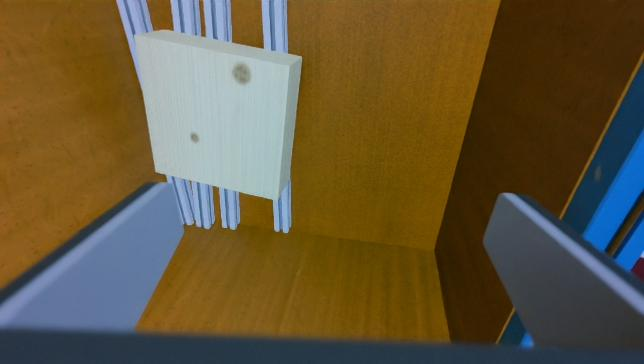

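Call:
move --base '{"x_m_s": 0.15, "for_s": 1.8}' --joints '{"torso_squat_rad": 0.3, "torso_shift_rad": 0.233, "head_tilt_rad": 0.1}'

Call:
move --target '{"side": "left", "x": 0.65, "y": 0.17, "z": 0.632, "quat_wxyz": [1, 0, 0, 0]}' --min_time_s 1.2 --cameras '["head_camera", "left_wrist_camera"]'

Scene clock: 681.80 s.
Joint torques (N m): left_arm=[-17.1 2.17 -0.16 -8.44 0.19 -0.74 -0.35] | right_arm=[-18.72 -2.33 -0.5 -9.15 0.23 -0.25 0.06]
External joint torques (N m): left_arm=[1.54 -0.94 -0.04 0.56 0.16 -0.25 -0.34] | right_arm=[-0.6 0.98 -0.76 -0.66 0.02 0.17 0.05]
Wrist force (N): left_arm=[-1.9 4.8 -7.7] | right_arm=[-0.8 4.3 -5.1]
Wrist torque (N m): left_arm=[-0.70 -0.06 0.15] | right_arm=[-0.51 0.04 -0.20]
Wrist force, peak (N): left_arm=[-2.0 6.5 -8.7] | right_arm=[-0.9 4.6 -5.1]
move: done
base_odometry: x=+0.658 y=-0.160 heading=-0.048
lidar_m: 0.17 0.18 0.23 1.47 2.57 1.76 1.64 1.68 2.18 0.75 0.27 0.19
base_status: done (sent for 1.8 of 1.8 s)
joint_positions: torso_squat_rad=+0.300 torso_shift_rad=+0.233 torso_pitch_rad=+1.000 torso_yaw_rad=+0.000 left_shoulder_pitch_rad=-1.528 left_shoulder_roll_rad=+0.220 left_shoulder_yaw_rad=+0.163 left_elbow_rad=-1.500 left_forearm_roll_rad=-0.003 left_wrist_pitch_rad=+1.800 left_hand_roll_rad=+0.201 left_gripper_m=+0.099 right_shoulder_pitch_rad=-1.528 right_shoulder_roll_rad=-0.220 right_shoulder_yaw_rad=-0.163 right_elbow_rad=-1.500 right_forearm_roll_rad=+0.000 right_wrist_pitch_rad=+1.800 right_hand_roll_rad=-0.200 right_gripper_m=+0.099 head_pan_rad=+0.000 head_tilt_rad=+0.100
joint_status: all done
wheel_motors_off: 0
motor_effort: left_wheel=-4(23) right_wheel=+3(29)
chest: x=+0.1868 y=+0.0001 z=+1.0983 quat_wxyz=(+0.878, +0.000, +0.479, +0.000) (m; base frame)
left_hand: x=+0.6934 y=+0.1225 z=+0.7653 quat_wxyz=(+0.995, -0.022, -0.096, -0.007) (m; base frame)
right_hand: x=+0.6932 y=-0.1218 z=+0.7652 quat_wxyz=(+0.995, +0.023, -0.096, +0.008) (m; base frame)
pictures: none

Scene clock: 683.40 s.
Joint torques (N m): left_arm=[-16.1 3.48 1.19 -8.12 0.22 -0.47 -0.19] | right_arm=[-18.54 -2.85 -0.52 -9.08 0.05 -0.32 0.14]
External joint torques (N m): left_arm=[1.13 -0.86 1.05 0.68 0.2 -0.36 -0.19] | right_arm=[-0.43 0.46 -0.77 -0.58 -0.16 0.1 0.13]
Wrist force (N): left_arm=[-0.1 5.1 -8.0] | right_arm=[-1.0 3.9 -5.0]
Wrist torque (N m): left_arm=[-0.73 0.04 0.11] | right_arm=[-0.47 0.07 -0.21]
Wrist force, peak (N): left_arm=[-1.7 5.6 -8.8] | right_arm=[-1.4 4.2 -5.2]
move: done
base_odometry: x=+0.658 y=-0.160 heading=-0.048
lidar_m: 0.17 0.18 0.24 1.47 2.56 1.76 1.65 1.69 2.17 0.75 0.26 0.18
base_status: not commanded
joint_positions: torso_squat_rad=+0.300 torso_shift_rad=+0.233 torso_pitch_rad=+1.000 torso_yaw_rad=+0.000 left_shoulder_pitch_rad=-1.453 left_shoulder_roll_rad=+0.264 left_shoulder_yaw_rad=+0.209 left_elbow_rad=-1.099 left_forearm_roll_rad=+0.022 left_wrist_pitch_rad=+1.530 left_hand_roll_rad=+0.140 left_gripper_m=+0.099 right_shoulder_pitch_rad=-1.528 right_shoulder_roll_rad=-0.220 right_shoulder_yaw_rad=-0.163 right_elbow_rad=-1.500 right_forearm_roll_rad=+0.000 right_wrist_pitch_rad=+1.800 right_hand_roll_rad=-0.200 right_gripper_m=+0.099 head_pan_rad=+0.000 head_tilt_rad=+0.100
joint_status: all done
wheel_motors_off: 0
motor_effort: left_wheel=-4(5) right_wheel=+3(7)
chest: x=+0.1868 y=+0.0001 z=+1.0984 quat_wxyz=(+0.878, +0.000, +0.479, +0.000) (m; base frame)
left_hand: x=+0.6497 y=+0.1700 z=+0.6324 quat_wxyz=(+1.000, +0.000, -0.001, +0.000) (m; base frame)
left_hand_status: reached (checked arc, planned for 1.2 s): 0 mm and 0.1 deg off.
right_hand: x=+0.6932 y=-0.1218 z=+0.7652 quat_wxyz=(+0.995, +0.023, -0.096, +0.008) (m; base frame)
pictures: head_camera, left_wrist_camera
camera_calibration:
head_camera: T_world_to_cam=[[-0.013451, -0.999504, -0.0284699, 0.0378701], [-0.863684, 0.0259611, -0.503364, 0.966619], [0.503854, 0.0178183, -0.863605, 0.786161], [0, 0, 0, 1]] pos_world=[0.439253, -0.00125112, 1.16657]
left_wrist_camera: T_world_to_cam=[[0.999615, 0.0268319, -0.00711875, -0.650153], [0.0271029, -0.887841, 0.459352, -0.128168], [0.00600494, -0.459368, -0.888226, 0.708378], [0, 0, 0, 1]] pos_world=[0.649123, 0.229059, 0.683446]

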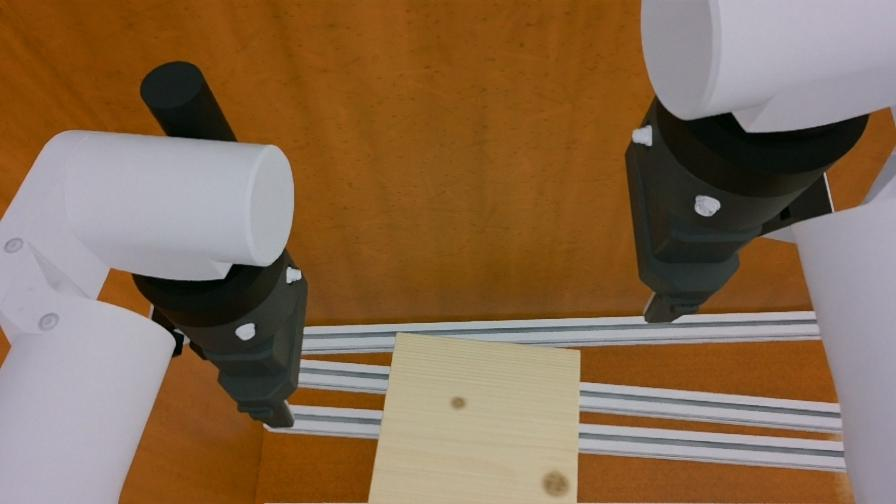

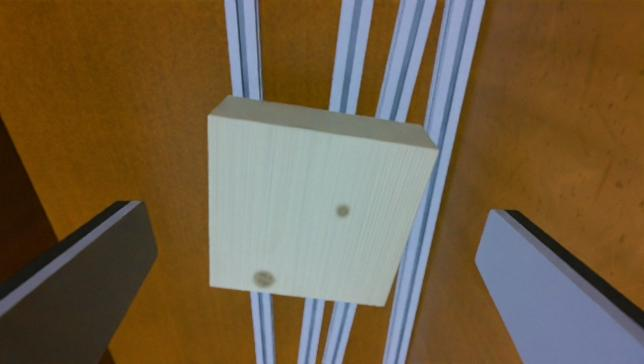

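Call:
move --joints '{"right_shoulder_pitch_rad": -1.453, "right_shoulder_roll_rad": -0.264, "right_shoulder_yaw_rad": -0.209, "right_elbow_rad": -1.099, "right_forearm_roll_rad": -0.022, "right_wrist_pitch_rad": 1.53, "right_hand_roll_rad": -0.14}' --min_time_s 1.2

Call:
move --joints '{"torso_squat_rad": 0.93, "torso_shift_rad": 0.3795}' --min_time_s 2.5 --cameras '["left_wrist_camera", "right_wrist_camera"]'

Call:
move --joints '{"left_shoulder_pitch_rad": -1.507, "left_shoulder_roll_rad": 0.2, "left_shoulder_yaw_rad": 0.176, "left_elbow_rad": -1.031, "left_forearm_roll_rad": -0.026, "left_wrist_pitch_rad": 1.505, "left_hand_roll_rad": 0.202, "right_shoulder_pitch_rad": -1.507, "right_shoulder_roll_rad": -0.2, "right_shoulder_yaw_rad": -0.176, "right_elbow_rad": -1.031, "right_forearm_roll_rad": 0.026, "right_wrist_pitch_rad": 1.505, "right_hand_roll_rad": -0.188}' --min_time_s 3 --cameras '["left_wrist_camera", "right_wrist_camera"]'

Scene clock: 690.40 s.
Joint torques (N m): left_arm=[-16.1 3.13 1.49 -8.37 0.2 -0.53 -0.29] | right_arm=[-16.57 -5.65 -1.58 -8.86 0.07 0.03 0.25]
External joint torques (N m): left_arm=[1.13 -1.21 1.35 0.43 0.18 -0.43 -0.29] | right_arm=[0.1 -1.15 -1.59 -0.58 -0.17 0.09 0.25]
Wrist force (N): left_arm=[-0.8 5.1 -8.1] | right_arm=[0.2 4.3 -4.4]
Wrist torque (N m): left_arm=[-0.74 0.01 0.15] | right_arm=[-0.43 0.12 -0.24]
Wrist force, peak (N): left_arm=[-0.4 5.6 -8.5] | right_arm=[0.1 4.6 -5.2]
move: done
base_odometry: x=+0.658 y=-0.160 heading=-0.048
lidar_m: 0.17 0.18 0.25 1.48 2.56 1.75 1.64 1.68 2.19 0.77 0.25 0.18
base_status: not commanded
joint_positions: torso_squat_rad=+0.300 torso_shift_rad=+0.233 torso_pitch_rad=+1.000 torso_yaw_rad=+0.000 left_shoulder_pitch_rad=-1.453 left_shoulder_roll_rad=+0.264 left_shoulder_yaw_rad=+0.209 left_elbow_rad=-1.099 left_forearm_roll_rad=+0.022 left_wrist_pitch_rad=+1.530 left_hand_roll_rad=+0.140 left_gripper_m=+0.099 right_shoulder_pitch_rad=-1.453 right_shoulder_roll_rad=-0.264 right_shoulder_yaw_rad=-0.209 right_elbow_rad=-1.099 right_forearm_roll_rad=-0.022 right_wrist_pitch_rad=+1.530 right_hand_roll_rad=-0.140 right_gripper_m=+0.099 head_pan_rad=+0.000 head_tilt_rad=+0.100
joint_status: all done
wheel_motors_off: 0
motor_effort: left_wheel=-5(5) right_wheel=+4(6)
chest: x=+0.1868 y=+0.0001 z=+1.0984 quat_wxyz=(+0.878, +0.000, +0.479, +0.000) (m; base frame)
left_hand: x=+0.6498 y=+0.1700 z=+0.6324 quat_wxyz=(+1.000, +0.000, -0.001, +0.000) (m; base frame)
right_hand: x=+0.6496 y=-0.1692 z=+0.6324 quat_wxyz=(+1.000, +0.000, -0.001, +0.001) (m; base frame)
pictures: none

Scene clock: 693.23 s.
Joint torques (N m): left_arm=[-15.97 2.94 1.46 -8.27 0.13 -0.47 -0.18] | right_arm=[-16.98 -5.58 -1.46 -8.76 -0.01 0.07 0.23]
External joint torques (N m): left_arm=[1.26 -1.4 1.32 0.53 0.11 -0.37 -0.18] | right_arm=[-0.31 -1.08 -1.47 -0.48 -0.25 0.12 0.23]
Wrist force (N): left_arm=[-0.5 5.1 -7.9] | right_arm=[0.6 4.1 -4.8]
Wrist torque (N m): left_arm=[-0.75 0.04 0.12] | right_arm=[-0.47 0.17 -0.22]
Wrist force, peak (N): left_arm=[-0.5 5.2 -8.8] | right_arm=[0.2 4.8 -5.0]
move: done
base_odometry: x=+0.658 y=-0.160 heading=-0.048
lidar_m: 0.17 0.17 0.24 1.47 2.57 1.76 1.64 1.70 2.20 0.76 0.26 0.17
base_status: not commanded
joint_positions: torso_squat_rad=+0.930 torso_shift_rad=+0.380 torso_pitch_rad=+1.000 torso_yaw_rad=+0.000 left_shoulder_pitch_rad=-1.453 left_shoulder_roll_rad=+0.264 left_shoulder_yaw_rad=+0.209 left_elbow_rad=-1.099 left_forearm_roll_rad=+0.022 left_wrist_pitch_rad=+1.530 left_hand_roll_rad=+0.140 left_gripper_m=+0.099 right_shoulder_pitch_rad=-1.453 right_shoulder_roll_rad=-0.264 right_shoulder_yaw_rad=-0.209 right_elbow_rad=-1.099 right_forearm_roll_rad=-0.022 right_wrist_pitch_rad=+1.530 right_hand_roll_rad=-0.140 right_gripper_m=+0.099 head_pan_rad=+0.000 head_tilt_rad=+0.100
joint_status: all done
wheel_motors_off: 0
motor_effort: left_wheel=-5(5) right_wheel=+6(8)
chest: x=+0.1874 y=+0.0001 z=+0.8364 quat_wxyz=(+0.878, +0.000, +0.479, +0.000) (m; base frame)
left_hand: x=+0.6504 y=+0.1700 z=+0.3704 quat_wxyz=(+1.000, +0.000, -0.001, +0.000) (m; base frame)
right_hand: x=+0.6502 y=-0.1693 z=+0.3704 quat_wxyz=(+1.000, +0.000, -0.001, +0.001) (m; base frame)
pictures: left_wrist_camera, right_wrist_camera
camera_calibration:
left_wrist_camera: T_world_to_cam=[[0.999613, 0.0268733, -0.00725392, -0.652569], [0.0272018, -0.887839, 0.459349, -0.00789705], [0.0059039, -0.459368, -0.888226, 0.475725], [0, 0, 0, 1]] pos_world=[0.649723, 0.229058, 0.421446]
right_wrist_camera: T_world_to_cam=[[-0.999168, -0.0302386, -0.0273571, 0.653444], [-0.0399402, 0.860969, 0.507087, 0.0110678], [0.00821998, 0.507757, -0.861461, 0.471825], [0, 0, 0, 1]] pos_world=[0.649464, -0.229342, 0.418723]

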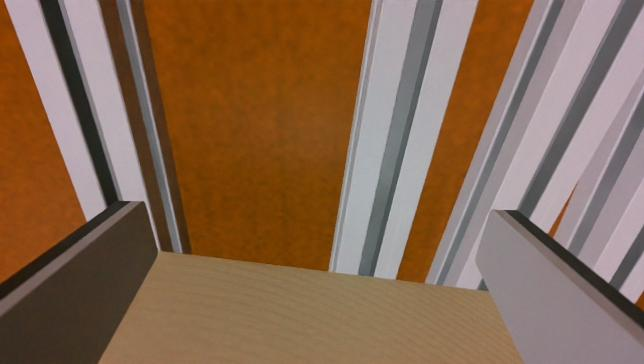

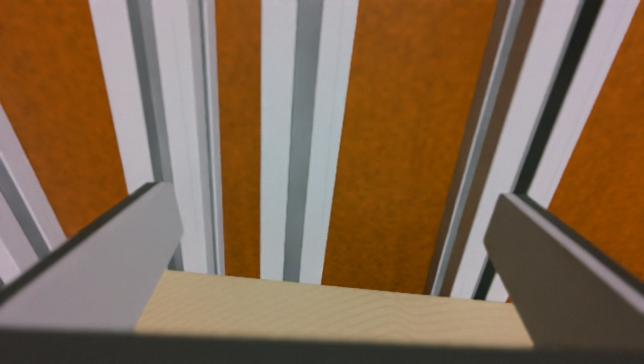

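Scene clock: 696.53 s.
Joint torques (N m): left_arm=[-26.35 -14.26 -3.35 -10.33 6.58 -6.33 2.45] | right_arm=[-24.99 19.89 6.61 -9.13 -6.08 0.32 1.42]
External joint torques (N m): left_arm=[-8.34 -17.08 -3.08 -1.59 6.57 -6.24 2.45] | right_arm=[-7.51 22.95 6.23 -0.91 -6.33 0.36 1.42]
Wrist force (N): left_arm=[-15.4 38.5 4.3] | right_arm=[9.9 -25.1 -12.7]
Wrist torque (N m): left_arm=[-1.08 0.63 -2.09] | right_arm=[-0.06 0.75 -1.86]
Wrist force, peak (N): left_arm=[-15.0 39.3 3.8] | right_arm=[10.3 -25.9 -12.4]
move: done
base_odometry: x=+0.658 y=-0.160 heading=-0.048
lidar_m: 0.17 0.18 0.25 1.48 2.57 1.76 1.63 1.68 2.20 0.76 0.26 0.18
base_status: not commanded
joint_positions: torso_squat_rad=+0.930 torso_shift_rad=+0.379 torso_pitch_rad=+1.000 torso_yaw_rad=+0.000 left_shoulder_pitch_rad=-1.505 left_shoulder_roll_rad=+0.204 left_shoulder_yaw_rad=+0.177 left_elbow_rad=-1.031 left_forearm_roll_rad=-0.028 left_wrist_pitch_rad=+1.507 left_hand_roll_rad=+0.201 left_gripper_m=+0.099 right_shoulder_pitch_rad=-1.505 right_shoulder_roll_rad=-0.206 right_shoulder_yaw_rad=-0.178 right_elbow_rad=-1.031 right_forearm_roll_rad=+0.028 right_wrist_pitch_rad=+1.505 right_hand_roll_rad=-0.188 right_gripper_m=+0.099 head_pan_rad=+0.000 head_tilt_rad=+0.100
joint_status: all done
wheel_motors_off: 0
motor_effort: left_wheel=-3(5) right_wheel=+5(6)
chest: x=+0.1874 y=+0.0001 z=+0.8364 quat_wxyz=(+0.878, +0.000, +0.479, +0.000) (m; base frame)
left_hand: x=+0.6502 y=+0.1317 z=+0.3688 quat_wxyz=(+1.000, +0.002, +0.002, -0.003) (m; base frame)
right_hand: x=+0.6512 y=-0.1323 z=+0.3691 quat_wxyz=(+1.000, -0.003, +0.001, +0.009) (m; base frame)
pictures: left_wrist_camera, right_wrist_camera
camera_calibration:
left_wrist_camera: T_world_to_cam=[[0.999712, 0.0205443, -0.0123641, -0.648745], [0.0239202, -0.890237, 0.454869, -0.0370135], [-0.00166207, -0.455034, -0.890473, 0.461922], [0, 0, 0, 1]] pos_world=[0.650211, 0.190567, 0.420144]
right_wrist_camera: T_world_to_cam=[[-0.998563, -0.0473842, -0.0250186, 0.651992], [-0.0535382, 0.863072, 0.502236, -0.00923934], [-0.00220518, 0.502854, -0.864369, 0.45916], [0, 0, 0, 1]] pos_world=[0.651573, -0.192022, 0.417836]

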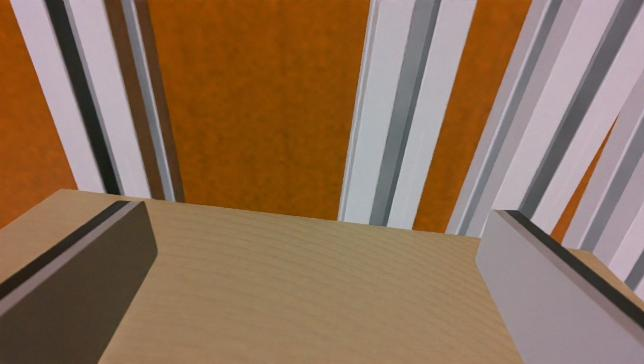

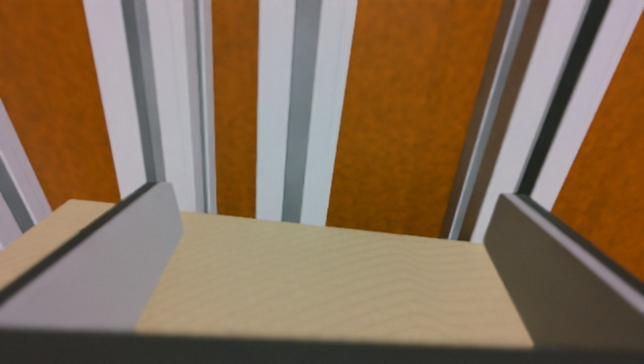

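Call:
move --joints '{"left_hand_roll_rad": 0.122, "right_hand_roll_rad": -0.268}' --min_time_s 1

Scene clock: 699.17 s.
Joint torques (N m): left_arm=[-20.54 -2.6 -1.48 -10.06 2.07 -1.04 0.09] | right_arm=[-21.65 5.16 2.98 -8.97 -2.06 0.12 0.32]
External joint torques (N m): left_arm=[-2.5 -5.35 -1.19 -1.31 2.06 -0.94 0.09] | right_arm=[-4.16 8.13 2.57 -0.75 -2.31 0.16 0.32]
Wrist force (N): left_arm=[-2.5 11.4 -10.8] | right_arm=[2.6 -3.9 -6.1]
Wrist torque (N m): left_arm=[-0.64 -0.06 -0.26] | right_arm=[-0.39 0.28 -0.53]
Wrist force, peak (N): left_arm=[-16.1 39.1 5.0] | right_arm=[9.9 -25.7 -12.8]
move: done
base_odometry: x=+0.658 y=-0.160 heading=-0.048
lidar_m: 0.16 0.17 0.24 1.48 2.59 1.76 1.65 1.69 2.18 0.74 0.26 0.18
base_status: not commanded
joint_positions: torso_squat_rad=+0.930 torso_shift_rad=+0.379 torso_pitch_rad=+1.000 torso_yaw_rad=+0.000 left_shoulder_pitch_rad=-1.506 left_shoulder_roll_rad=+0.201 left_shoulder_yaw_rad=+0.176 left_elbow_rad=-1.031 left_forearm_roll_rad=-0.027 left_wrist_pitch_rad=+1.505 left_hand_roll_rad=+0.122 left_gripper_m=+0.099 right_shoulder_pitch_rad=-1.506 right_shoulder_roll_rad=-0.202 right_shoulder_yaw_rad=-0.177 right_elbow_rad=-1.031 right_forearm_roll_rad=+0.027 right_wrist_pitch_rad=+1.505 right_hand_roll_rad=-0.268 right_gripper_m=+0.099 head_pan_rad=+0.000 head_tilt_rad=+0.100
joint_status: all done
wheel_motors_off: 0
motor_effort: left_wheel=-4(4) right_wheel=+4(6)
chest: x=+0.1874 y=+0.0001 z=+0.8364 quat_wxyz=(+0.878, +0.000, +0.479, +0.000) (m; base frame)
left_hand: x=+0.6505 y=+0.1292 z=+0.3692 quat_wxyz=(+0.999, +0.000, +0.001, -0.044) (m; base frame)
right_hand: x=+0.6507 y=-0.1296 z=+0.3692 quat_wxyz=(+1.000, -0.001, +0.001, -0.029) (m; base frame)
pictures: none


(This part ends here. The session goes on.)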